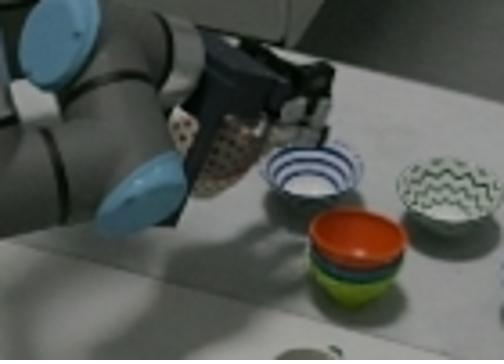

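{"method": "move", "body": {"target": [[0,0,0,0,0,0,0.754,0,0.576,0.696,0.754,0,0.576,0.696,0.754,0,0.576,0.696,0.714,0.678,0.226,0.168,0.4,-0.6,-0.2073,0.1,0,0,0,0,0.59,0,-0.08,-0.348,0.645,0,-0.08,-0.348,1.0,0,-0.9,-0.6,-0.657,0.678,0.225,-0.215,0.4,-0.9]], "speed": 0.15, "cameras": ["cam_high","cam_head_left"]}}

{"method": "zoom_image", "body": {"camera": "cam_high", "region": [335, 5, 405, 65]}}

Scene clock: 106.33 s.
left_arm: end_effector_position=(+0.8001, +0.6829, +0.2171) hand_goal=(+0.754, +0.000, +0.576, +0.696, +0.754, +0.000, +0.576, +0.696, +0.754, +0.000, +0.576, +0.696, +0.714, +0.678, +0.226, +0.168) hand_measured=(+0.754, +0.000, +0.576, +0.696, +0.754, +0.000, +0.576, +0.696, +0.754, +0.000, +0.576, +0.696, +0.714, +0.678, +0.224, +0.168) hand_current_ma=(-2, +0, +2, +0, -2, +0, +2, +0, -2, +0, +2, +0, +1, -2, -6, -1) hand_state=(goal, goal, goal, goal, goal, goal, goal, goal, goal, goal, goal, goal, goal, goal, goal, goal) hand_current_limit=0.40 hand_speed=-0.60 end_effector_quat_wxyz=(+0.059, -0.470, +0.877, +0.082) | right_arm: end_effector_position=(-0.0559, -0.1100, +0.1500) hand_goal=(+0.590, +0.000, -0.080, -0.348, +0.646, +0.000, -0.080, -0.348, +1.000, +0.000, -0.900, -0.600, -0.656, +0.678, +0.226, -0.214) hand_measured=(+0.636, +0.002, -0.058, -0.342, +0.682, -0.002, -0.062, -0.336, +0.994, +0.000, -0.896, -0.596, -0.650, +0.678, +0.262, -0.180) hand_current_ma=(+137, +1, +46, +10, +100, -1, +38, +24, -9, +0, +6, +4, +8, +0, +128, +122) hand_state=(blocked, goal, blocked, goal, blocked, goal, goal, goal, goal, goal, goal, goal, goal, goal, blocked, blocked) hand_current_limit=0.40 hand_speed=-0.90 end_effector_quat_wxyz=(-0.434, +0.751, +0.432, -0.249)
Joint positions: left_arm=[-0.172 -0.682 0.879 1.376 1.369 0.443] | right_arm=[1.107 -1.382 2.216 0.632 0.526 4.833]
Joint torques (N m): left_arm=[-0.99 -106.38 -42.16 4.87 -0.56 0.74] | right_arm=[9.75 -58.48 -38.34 0.91 0.13 2.77]
Wrist force (N, zeroed by zero_wrist_force on right_arm): left_arm=[0.0 0.0 0.1] | right_arm=[-0.1 1.4 0.7]
Wrist torque (N m, zeroed by zero_wrist_force on right_arm): left_arm=[-0.01 0.01 0.00] | right_arm=[-0.11 0.01 0.01]
Wrist force, peak (N, zeroed by zero_wrist_force on right_arm): left_arm=[0.0 -0.1 1.0] | right_arm=[0.1 2.7 0.0]
Hand target: left_arm +0.8001, +0.6829, +0.2171; +0.059, -0.470, +0.877, +0.082 | right_arm -0.0559, -0.1100, +0.1500; -0.434, +0.751, +0.432, -0.249
Off the commanded pose: left_arm 0.000 m, 0 deg | right_arm 0.000 m, 0 deg.
move: done
Images, in order (width x height): cam_head_left 672x504, cam_high 672x504.

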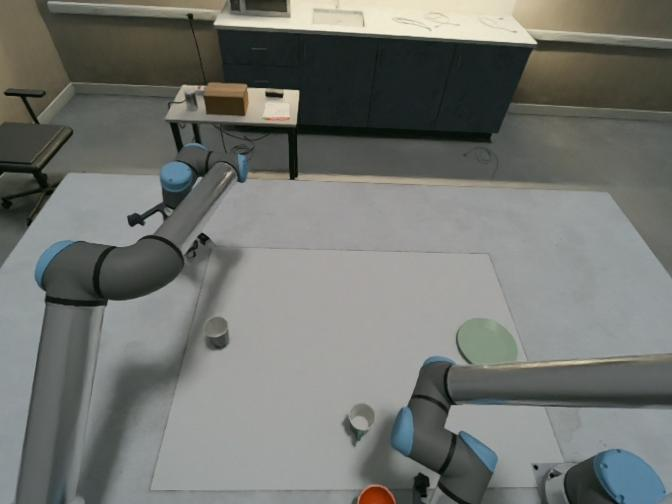

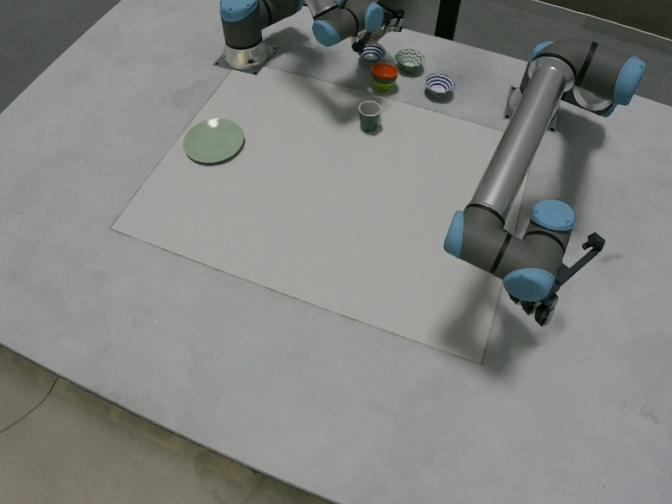

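Scaled by 7.200.

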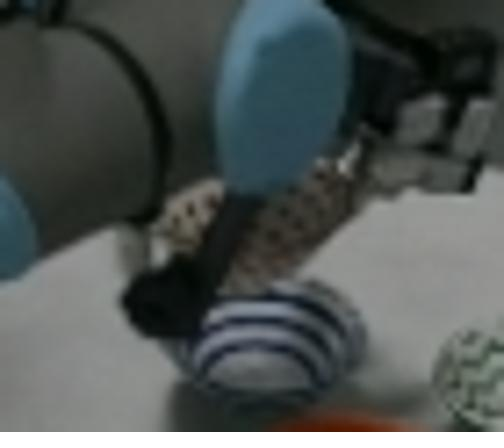

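{"method": "move", "body": {"target": [[0,0,0,0,0,0,0.754,0,0.576,0.696,0.754,0,0.576,0.696,0.754,0,0.576,0.696,0.714,0.678,0.226,0.168,0.4,-0.6,-0.0133,0,-0.0667,0,0,0,0.59,0,-0.08,-0.348,0.645,0,-0.08,-0.348,1.0,0,-0.9,-0.6,-0.657,0.678,0.225,-0.215,0.4,-0.9]], "speed": 0.06, "cameras": ["cam_high"]}}

{"method": "zoom_image", "body": {"camera": "cam_high", "region": [335, 15, 405, 75]}}

Scene clock: 108.40 s.
left_arm: end_effector_position=(+0.8001, +0.6829, +0.2171) hand_goal=(+0.754, +0.000, +0.576, +0.696, +0.754, +0.000, +0.576, +0.696, +0.754, +0.000, +0.576, +0.696, +0.714, +0.678, +0.226, +0.168) hand_measured=(+0.754, +0.000, +0.576, +0.696, +0.754, +0.000, +0.576, +0.696, +0.754, +0.000, +0.576, +0.696, +0.714, +0.678, +0.224, +0.168) hand_current_ma=(-2, +0, +2, +0, -2, +0, +2, +0, -2, +0, +2, +0, +1, -2, -6, -1) hand_state=(goal, goal, goal, goal, goal, goal, goal, goal, goal, goal, goal, goal, goal, goal, goal, goal) hand_current_limit=0.40 hand_speed=-0.60 end_effector_quat_wxyz=(+0.059, -0.470, +0.877, +0.082) | right_arm: end_effector_position=(-0.0639, -0.1100, +0.1101) hand_goal=(+0.590, +0.000, -0.080, -0.348, +0.646, +0.000, -0.080, -0.348, +1.000, +0.000, -0.900, -0.600, -0.656, +0.678, +0.226, -0.214) hand_measured=(+0.636, +0.002, -0.058, -0.342, +0.682, -0.002, -0.062, -0.336, +0.994, +0.000, -0.896, -0.596, -0.650, +0.678, +0.262, -0.180) hand_current_ma=(+137, +1, +46, +10, +100, -1, +38, +24, -9, +0, +6, +4, +8, +0, +128, +122) hand_state=(blocked, goal, blocked, goal, blocked, goal, goal, goal, goal, goal, goal, goal, goal, goal, blocked, blocked) hand_current_limit=0.40 hand_speed=-0.90 end_effector_quat_wxyz=(-0.434, +0.751, +0.432, -0.249)
Joint positions: left_arm=[-0.172 -0.682 0.879 1.376 1.369 0.443] | right_arm=[1.126 -1.326 2.238 0.522 0.529 4.871]
Joint torques (N m): left_arm=[-0.22 -106.35 -41.35 4.79 -0.41 0.91] | right_arm=[9.4 -37.15 -12.42 0.66 0.25 2.49]
Wrist force (N, zeroed by zero_wrist_force on right_arm): left_arm=[-0.5 -0.4 0.5] | right_arm=[0.2 1.5 0.6]
Wrist torque (N m, zeroed by zero_wrist_force on right_arm): left_arm=[-0.09 0.08 -0.04] | right_arm=[-0.08 -0.02 0.01]
Wrist force, peak (N, zeroed by zero_wrist_force on right_arm): left_arm=[-0.2 0.1 1.0] | right_arm=[0.3 1.8 1.2]
Hand target: left_arm +0.8001, +0.6829, +0.2171; +0.059, -0.470, +0.877, +0.082 | right_arm -0.0639, -0.1100, +0.1100; -0.434, +0.751, +0.432, -0.249
Off the commanded pose: left_arm 0.000 m, 0 deg | right_arm 0.000 m, 0 deg.
move: done
Images, in order (width x height): cam_high 672x504.

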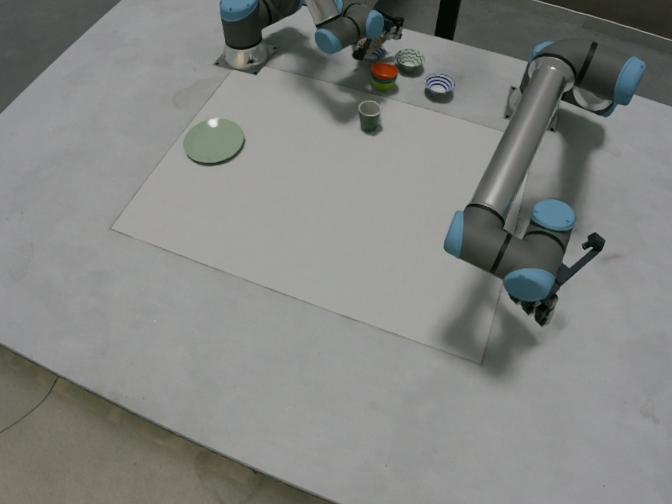

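Scaled by 7.200.

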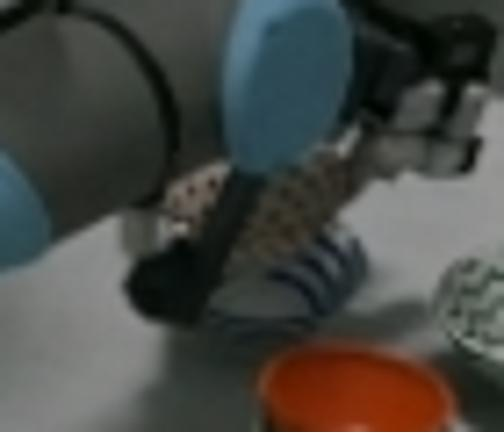

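{"method": "zoom_image", "body": {"camera": "cam_high", "region": [350, 30, 400, 73]}}

Scaled by 10.080.

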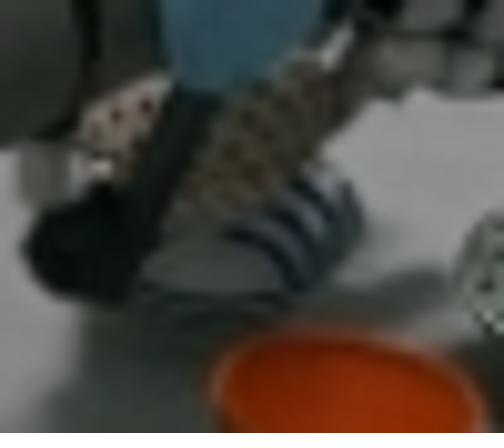

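{"method": "move", "body": {"target": [[0,0,0,0,0,0,0.754,0,0.576,0.696,0.754,0,0.576,0.696,0.754,0,0.576,0.696,0.714,0.678,0.226,0.168,0.4,-0.6,-0.01,0,0,0,0,0,0.59,0,-0.08,-0.348,0.645,0,-0.08,-0.348,1.0,0,-0.9,-0.6,-0.657,0.678,0.225,-0.215,0.4,-0.9],[0,0,0,0,0,0,0.754,0,0.576,0.696,0.754,0,0.576,0.696,0.754,0,0.576,0.696,0.714,0.678,0.226,0.168,0.4,-0.6,-0.01,0,-0.0417,0,0,0,0.59,0,-0.08,-0.348,0.645,0,-0.08,-0.348,1.0,0,-0.9,-0.6,-0.657,0.678,0.225,-0.215,0.4,-0.9]], "speed": 0.05, "stop_force": 4, "cameras": ["cam_high"]}}

{"method": "zoom_image", "body": {"camera": "cam_high", "region": [350, 30, 400, 73]}}

Scene clock: 111.40 s.
left_arm: end_effector_position=(+0.8001, +0.6829, +0.2171) hand_goal=(+0.754, +0.000, +0.576, +0.696, +0.754, +0.000, +0.576, +0.696, +0.754, +0.000, +0.576, +0.696, +0.714, +0.678, +0.226, +0.168) hand_measured=(+0.754, +0.000, +0.576, +0.696, +0.754, +0.000, +0.576, +0.696, +0.754, +0.000, +0.576, +0.696, +0.714, +0.678, +0.224, +0.168) hand_current_ma=(-2, +0, +2, +0, -2, +0, +2, +0, -2, +0, +2, +0, +1, -2, -6, -1) hand_state=(goal, goal, goal, goal, goal, goal, goal, goal, goal, goal, goal, goal, goal, goal, goal, goal) hand_current_limit=0.40 hand_speed=-0.60 end_effector_quat_wxyz=(+0.059, -0.470, +0.877, +0.082) | right_arm: end_effector_position=(-0.0699, -0.1100, +0.0850) hand_goal=(+0.590, +0.000, -0.080, -0.348, +0.646, +0.000, -0.080, -0.348, +1.000, +0.000, -0.900, -0.600, -0.656, +0.678, +0.226, -0.214) hand_measured=(+0.636, +0.002, -0.058, -0.342, +0.682, -0.002, -0.062, -0.336, +0.994, +0.000, -0.896, -0.596, -0.650, +0.678, +0.262, -0.180) hand_current_ma=(+137, +1, +46, +10, +100, -1, +38, +24, -9, +0, +6, +4, +8, +0, +128, +122) hand_state=(blocked, goal, blocked, goal, blocked, goal, goal, goal, goal, goal, goal, goal, goal, goal, blocked, blocked) hand_current_limit=0.40 hand_speed=-0.90 end_effector_quat_wxyz=(-0.434, +0.751, +0.432, -0.249)
Joint positions: left_arm=[-0.172 -0.682 0.879 1.376 1.369 0.443] | right_arm=[1.14 -1.289 2.249 0.449 0.531 4.899]
Joint torques (N m): left_arm=[0.53 -105.92 -41.52 4.61 -0.29 1.06] | right_arm=[10.39 -36.53 -10.28 1.16 0.4 2.7]
Wrist force (N, zeroed by zero_wrist_force on right_arm): left_arm=[-0.4 0.2 0.9] | right_arm=[0.2 1.3 0.7]
Wrist torque (N m, zeroed by zero_wrist_force on right_arm): left_arm=[-0.06 0.07 -0.03] | right_arm=[-0.10 0.00 -0.04]
Wrist force, peak (N, zeroed by zero_wrist_force on right_arm): left_arm=[-0.4 0.2 0.9] | right_arm=[0.2 2.0 0.7]
Hand target: left_arm +0.8001, +0.6829, +0.2171; +0.059, -0.470, +0.877, +0.082 | right_arm -0.0699, -0.1100, +0.0850; -0.434, +0.751, +0.432, -0.249
Off the commanded pose: left_arm 0.000 m, 0 deg | right_arm 0.000 m, 0 deg.
move: done
Images, in order (width x height): cam_high 672x504.

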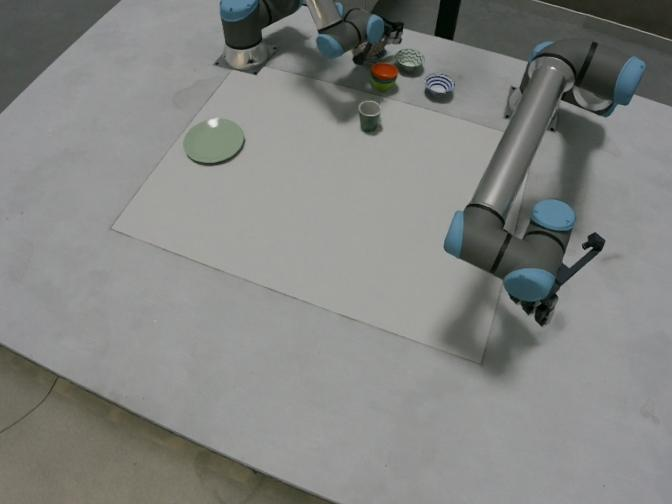

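Scaled by 10.080.

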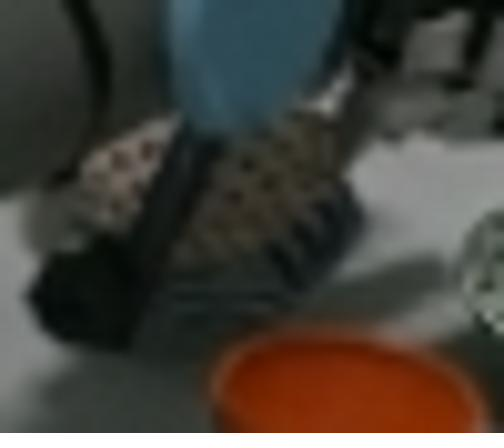

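{"method": "move", "body": {"target": [[0,0,0,0,0,0,0.754,0,0.576,0.696,0.754,0,0.576,0.696,0.754,0,0.576,0.696,0.714,0.678,0.226,0.168,0.4,-0.6,-0.003,0.001,-0.055,0,0,0,0.59,0,-0.08,-0.348,0.645,0,-0.08,-0.348,1.0,0,-0.9,-0.6,-0.657,0.678,0.225,-0.215,0.4,-0.9]], "speed": 0.02, "stop_force": 4, "cameras": ["cam_high"]}}

{"method": "zoom_image", "body": {"camera": "cam_high", "region": [350, 30, 400, 73]}}

Scene clock: 113.60 s.
left_arm: end_effector_position=(+0.8001, +0.6829, +0.2171) hand_goal=(+0.754, +0.000, +0.576, +0.696, +0.754, +0.000, +0.576, +0.696, +0.754, +0.000, +0.576, +0.696, +0.714, +0.678, +0.226, +0.168) hand_measured=(+0.754, +0.000, +0.576, +0.696, +0.754, +0.000, +0.576, +0.696, +0.754, +0.000, +0.576, +0.696, +0.714, +0.678, +0.224, +0.168) hand_current_ma=(-2, +0, +2, +0, -2, +0, +2, +0, -2, +0, +2, +0, +1, -2, -6, -1) hand_state=(goal, goal, goal, goal, goal, goal, goal, goal, goal, goal, goal, goal, goal, goal, goal, goal) hand_current_limit=0.40 hand_speed=-0.60 end_effector_quat_wxyz=(+0.059, -0.470, +0.877, +0.082) | right_arm: end_effector_position=(-0.0706, -0.1098, +0.0731) hand_goal=(+0.590, +0.000, -0.080, -0.348, +0.646, +0.000, -0.080, -0.348, +1.000, +0.000, -0.900, -0.600, -0.656, +0.678, +0.226, -0.214) hand_measured=(+0.636, +0.002, -0.058, -0.346, +0.682, -0.002, -0.062, -0.336, +0.994, +0.000, -0.896, -0.596, -0.652, +0.678, +0.262, -0.186) hand_current_ma=(+135, +1, +46, +3, +96, -1, +38, +24, -9, +0, +6, +4, +5, +0, +129, +93) hand_state=(blocked, goal, blocked, goal, blocked, goal, goal, goal, goal, goal, goal, goal, goal, goal, blocked, blocked) hand_current_limit=0.40 hand_speed=-0.90 end_effector_quat_wxyz=(-0.434, +0.751, +0.432, -0.249)
Joint positions: left_arm=[-0.172 -0.682 0.879 1.376 1.369 0.443] | right_arm=[1.142 -1.269 2.254 0.421 0.531 4.902]
Joint torques (N m): left_arm=[-0.73 -104.72 -42.36 4.88 -0.3 0.99] | right_arm=[-6.01 -63.56 -33.2 9.22 -1.3 -0.53]
Wrist force (N, zeroed by zero_wrist_force on right_arm): left_arm=[-0.4 0.4 0.2] | right_arm=[0.2 1.0 -0.2]
Wrist torque (N m, zeroed by zero_wrist_force on right_arm): left_arm=[0.04 0.06 -0.04] | right_arm=[-0.05 0.02 -0.02]
Wrist force, peak (N, zeroed by zero_wrist_force on right_arm): left_arm=[-0.6 0.7 0.4] | right_arm=[0.4 -3.9 -1.7]
Hand target: left_arm +0.8001, +0.6829, +0.2171; +0.059, -0.470, +0.877, +0.082 | right_arm -0.0706, -0.1098, +0.0731; -0.434, +0.751, +0.432, -0.249 (not the last commanded pose)
Off the commanded pose: left_arm 0.000 m, 0 deg | right_arm 0.021 m, 0 deg.
move: contact (right_arm)
Images, in order (width x height): cam_high 672x504.

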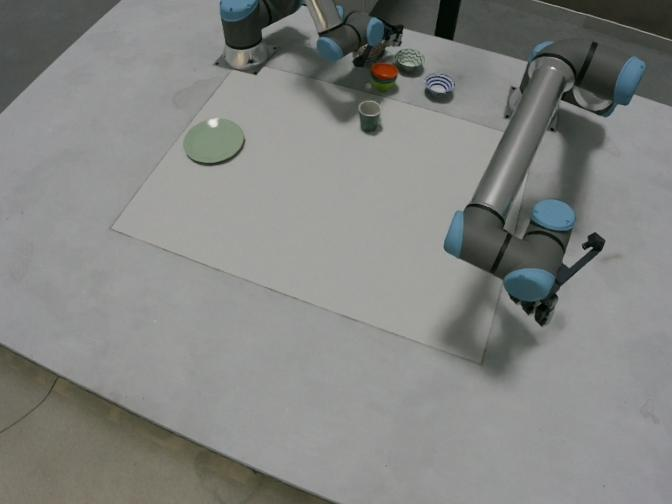

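Scaled by 10.080.

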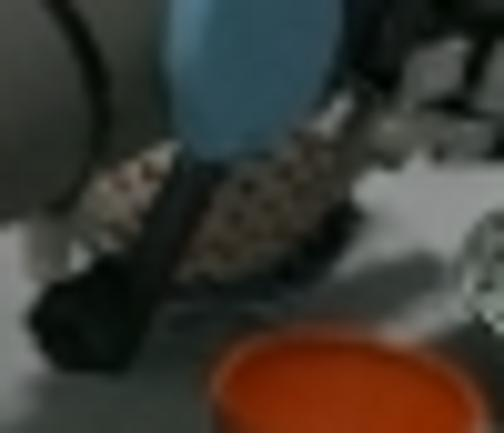

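{"method": "move", "body": {"target": [[0,0,0,0,0,0,0.754,0,0.576,0.696,0.754,0,0.576,0.696,0.754,0,0.576,0.696,0.714,0.678,0.226,0.168,0.4,-0.6,-0.005,0.003,0.007,0,0,0,0.59,0,-0.08,-0.348,0.645,0,-0.08,-0.348,1.0,0,-0.9,-0.6,-0.657,0.678,0.225,-0.215,0.4,-0.9],[0,0,0,0,0,0,0.754,0,0.576,0.696,0.754,0,0.576,0.696,0.754,0,0.576,0.696,0.714,0.678,0.226,0.168,0.4,-0.6,-0.0115,0.0067,0.007,0,0,0,0.59,0,-0.08,-0.348,0.645,0,-0.08,-0.348,1.0,0,-0.9,-0.6,-0.657,0.678,0.225,-0.215,0.4,-0.9]], "speed": 0.03, "blend": 0.003}}

{"method": "move", "body": {"target": [[0,0,0,0,0,0,0.754,0,0.576,0.696,0.754,0,0.576,0.696,0.754,0,0.576,0.696,0.714,0.678,0.226,0.168,0.4,-0.6,0,0,-0.038,0,0,0,0.59,0,-0.08,-0.348,0.645,0,-0.08,-0.348,1.0,0,-0.9,-0.6,-0.657,0.678,0.225,-0.215,0.4,-0.9]], "speed": 0.02, "stop_force": 4, "cameras": ["cam_high"]}}

{"method": "zoom_image", "body": {"camera": "cam_high", "region": [350, 30, 400, 73]}}

Scene clock: 115.07 s.
left_arm: end_effector_position=(+0.8001, +0.6829, +0.2171) hand_goal=(+0.754, +0.000, +0.576, +0.696, +0.754, +0.000, +0.576, +0.696, +0.754, +0.000, +0.576, +0.696, +0.714, +0.678, +0.226, +0.168) hand_measured=(+0.754, +0.000, +0.576, +0.696, +0.754, +0.000, +0.576, +0.696, +0.754, +0.000, +0.576, +0.696, +0.714, +0.678, +0.224, +0.168) hand_current_ma=(-2, +0, +2, +0, -2, +0, +2, +0, -2, +0, +2, +0, +1, -2, -6, -1) hand_state=(goal, goal, goal, goal, goal, goal, goal, goal, goal, goal, goal, goal, goal, goal, goal, goal) hand_current_limit=0.40 hand_speed=-0.60 end_effector_quat_wxyz=(+0.059, -0.470, +0.877, +0.082) | right_arm: end_effector_position=(-0.0774, -0.1058, +0.0773) hand_goal=(+0.590, +0.000, -0.080, -0.348, +0.646, +0.000, -0.080, -0.348, +1.000, +0.000, -0.900, -0.600, -0.656, +0.678, +0.226, -0.214) hand_measured=(+0.636, +0.002, -0.058, -0.342, +0.680, -0.002, -0.062, -0.336, +0.994, +0.000, -0.896, -0.596, -0.652, +0.678, +0.262, -0.186) hand_current_ma=(+134, +1, +46, +8, +95, -1, +38, +24, -9, +0, +6, +4, +5, +0, +129, +93) hand_state=(blocked, goal, blocked, goal, blocked, goal, goal, goal, goal, goal, goal, goal, goal, goal, blocked, blocked) hand_current_limit=0.40 hand_speed=-0.90 end_effector_quat_wxyz=(-0.434, +0.751, +0.432, -0.249)
Joint positions: left_arm=[-0.172 -0.682 0.879 1.376 1.369 0.443] | right_arm=[1.162 -1.279 2.244 0.407 0.535 4.942]
Joint torques (N m): left_arm=[-1.13 -105.54 -42.76 4.92 -0.41 0.83] | right_arm=[10.81 -65.28 -34.2 1.31 0.14 3.02]
Wrist force (N, zeroed by zero_wrist_force on right_arm): left_arm=[-0.8 -0.1 0.5] | right_arm=[0.1 1.1 0.6]
Wrist torque (N m, zeroed by zero_wrist_force on right_arm): left_arm=[-0.05 0.12 -0.07] | right_arm=[-0.10 0.02 -0.02]
Wrist force, peak (N, zeroed by zero_wrist_force on right_arm): left_arm=[-0.9 0.4 0.6] | right_arm=[0.1 2.0 0.5]
Hand target: left_arm +0.8001, +0.6829, +0.2171; +0.059, -0.470, +0.877, +0.082 | right_arm -0.0775, -0.1058, +0.0773; -0.434, +0.751, +0.432, -0.249
Off the commanded pose: left_arm 0.000 m, 0 deg | right_arm 0.000 m, 0 deg.
move: done; blend cut to 0.0022 m at target 1

Scene clock: 116.57 s.
left_arm: end_effector_position=(+0.8001, +0.6829, +0.2171) hand_goal=(+0.754, +0.000, +0.576, +0.696, +0.754, +0.000, +0.576, +0.696, +0.754, +0.000, +0.576, +0.696, +0.714, +0.678, +0.226, +0.168) hand_measured=(+0.754, +0.000, +0.576, +0.696, +0.754, +0.000, +0.576, +0.696, +0.754, +0.000, +0.576, +0.696, +0.714, +0.678, +0.224, +0.168) hand_current_ma=(-2, +0, +2, +0, -2, +0, +2, +0, -2, +0, +2, +0, +1, -2, -6, -1) hand_state=(goal, goal, goal, goal, goal, goal, goal, goal, goal, goal, goal, goal, goal, goal, goal, goal) hand_current_limit=0.40 hand_speed=-0.60 end_effector_quat_wxyz=(+0.059, -0.470, +0.877, +0.082) | right_arm: end_effector_position=(-0.0774, -0.1058, +0.0722) hand_goal=(+0.590, +0.000, -0.080, -0.348, +0.646, +0.000, -0.080, -0.348, +1.000, +0.000, -0.900, -0.600, -0.656, +0.678, +0.226, -0.214) hand_measured=(+0.636, +0.002, -0.060, -0.350, +0.682, -0.002, -0.062, -0.342, +0.994, +0.000, -0.896, -0.596, -0.652, +0.678, +0.264, -0.186) hand_current_ma=(+134, +1, +43, -1, +97, -1, +38, +8, -9, +0, +6, +4, +5, +0, +134, +93) hand_state=(blocked, goal, blocked, goal, blocked, goal, goal, goal, goal, goal, goal, goal, goal, goal, blocked, blocked) hand_current_limit=0.40 hand_speed=-0.90 end_effector_quat_wxyz=(-0.434, +0.751, +0.432, -0.249)
Joint positions: left_arm=[-0.172 -0.682 0.879 1.376 1.369 0.443] | right_arm=[1.163 -1.27 2.246 0.396 0.535 4.942]
Joint torques (N m): left_arm=[0.45 -106.81 -42.36 5.06 -0.38 1.18] | right_arm=[5.24 -62.81 -32.83 8.72 0.12 1.93]
Wrist force (N, zeroed by zero_wrist_force on right_arm): left_arm=[-0.2 0.2 0.4] | right_arm=[-0.2 -0.4 -0.3]
Wrist torque (N m, zeroed by zero_wrist_force on right_arm): left_arm=[-0.02 0.05 -0.03] | right_arm=[0.00 0.04 -0.02]
Wrist force, peak (N, zeroed by zero_wrist_force on right_arm): left_arm=[-0.2 0.7 0.7] | right_arm=[-0.1 -6.5 -2.4]
Hand target: left_arm +0.8001, +0.6829, +0.2171; +0.059, -0.470, +0.877, +0.082 | right_arm -0.0774, -0.1058, +0.0722; -0.434, +0.751, +0.432, -0.249 (not the last commanded pose)
Off the commanded pose: left_arm 0.000 m, 0 deg | right_arm 0.018 m, 0 deg.
move: contact (right_arm)
Images, in order (width x height): cam_high 672x504.

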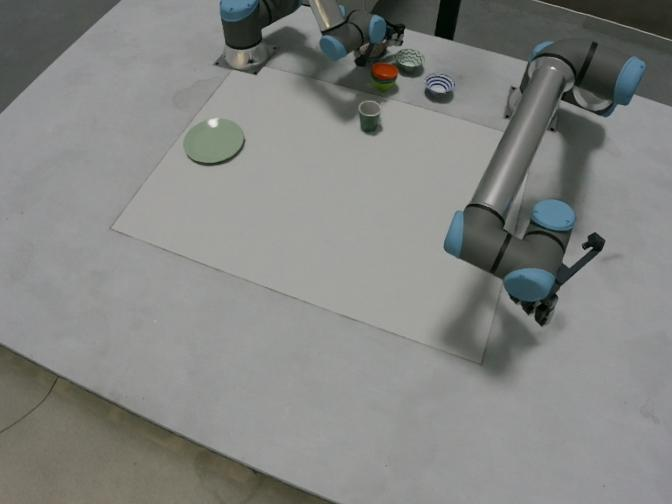

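Scaled by 10.080.

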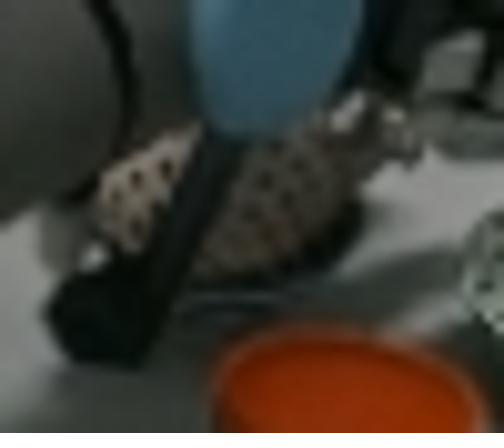

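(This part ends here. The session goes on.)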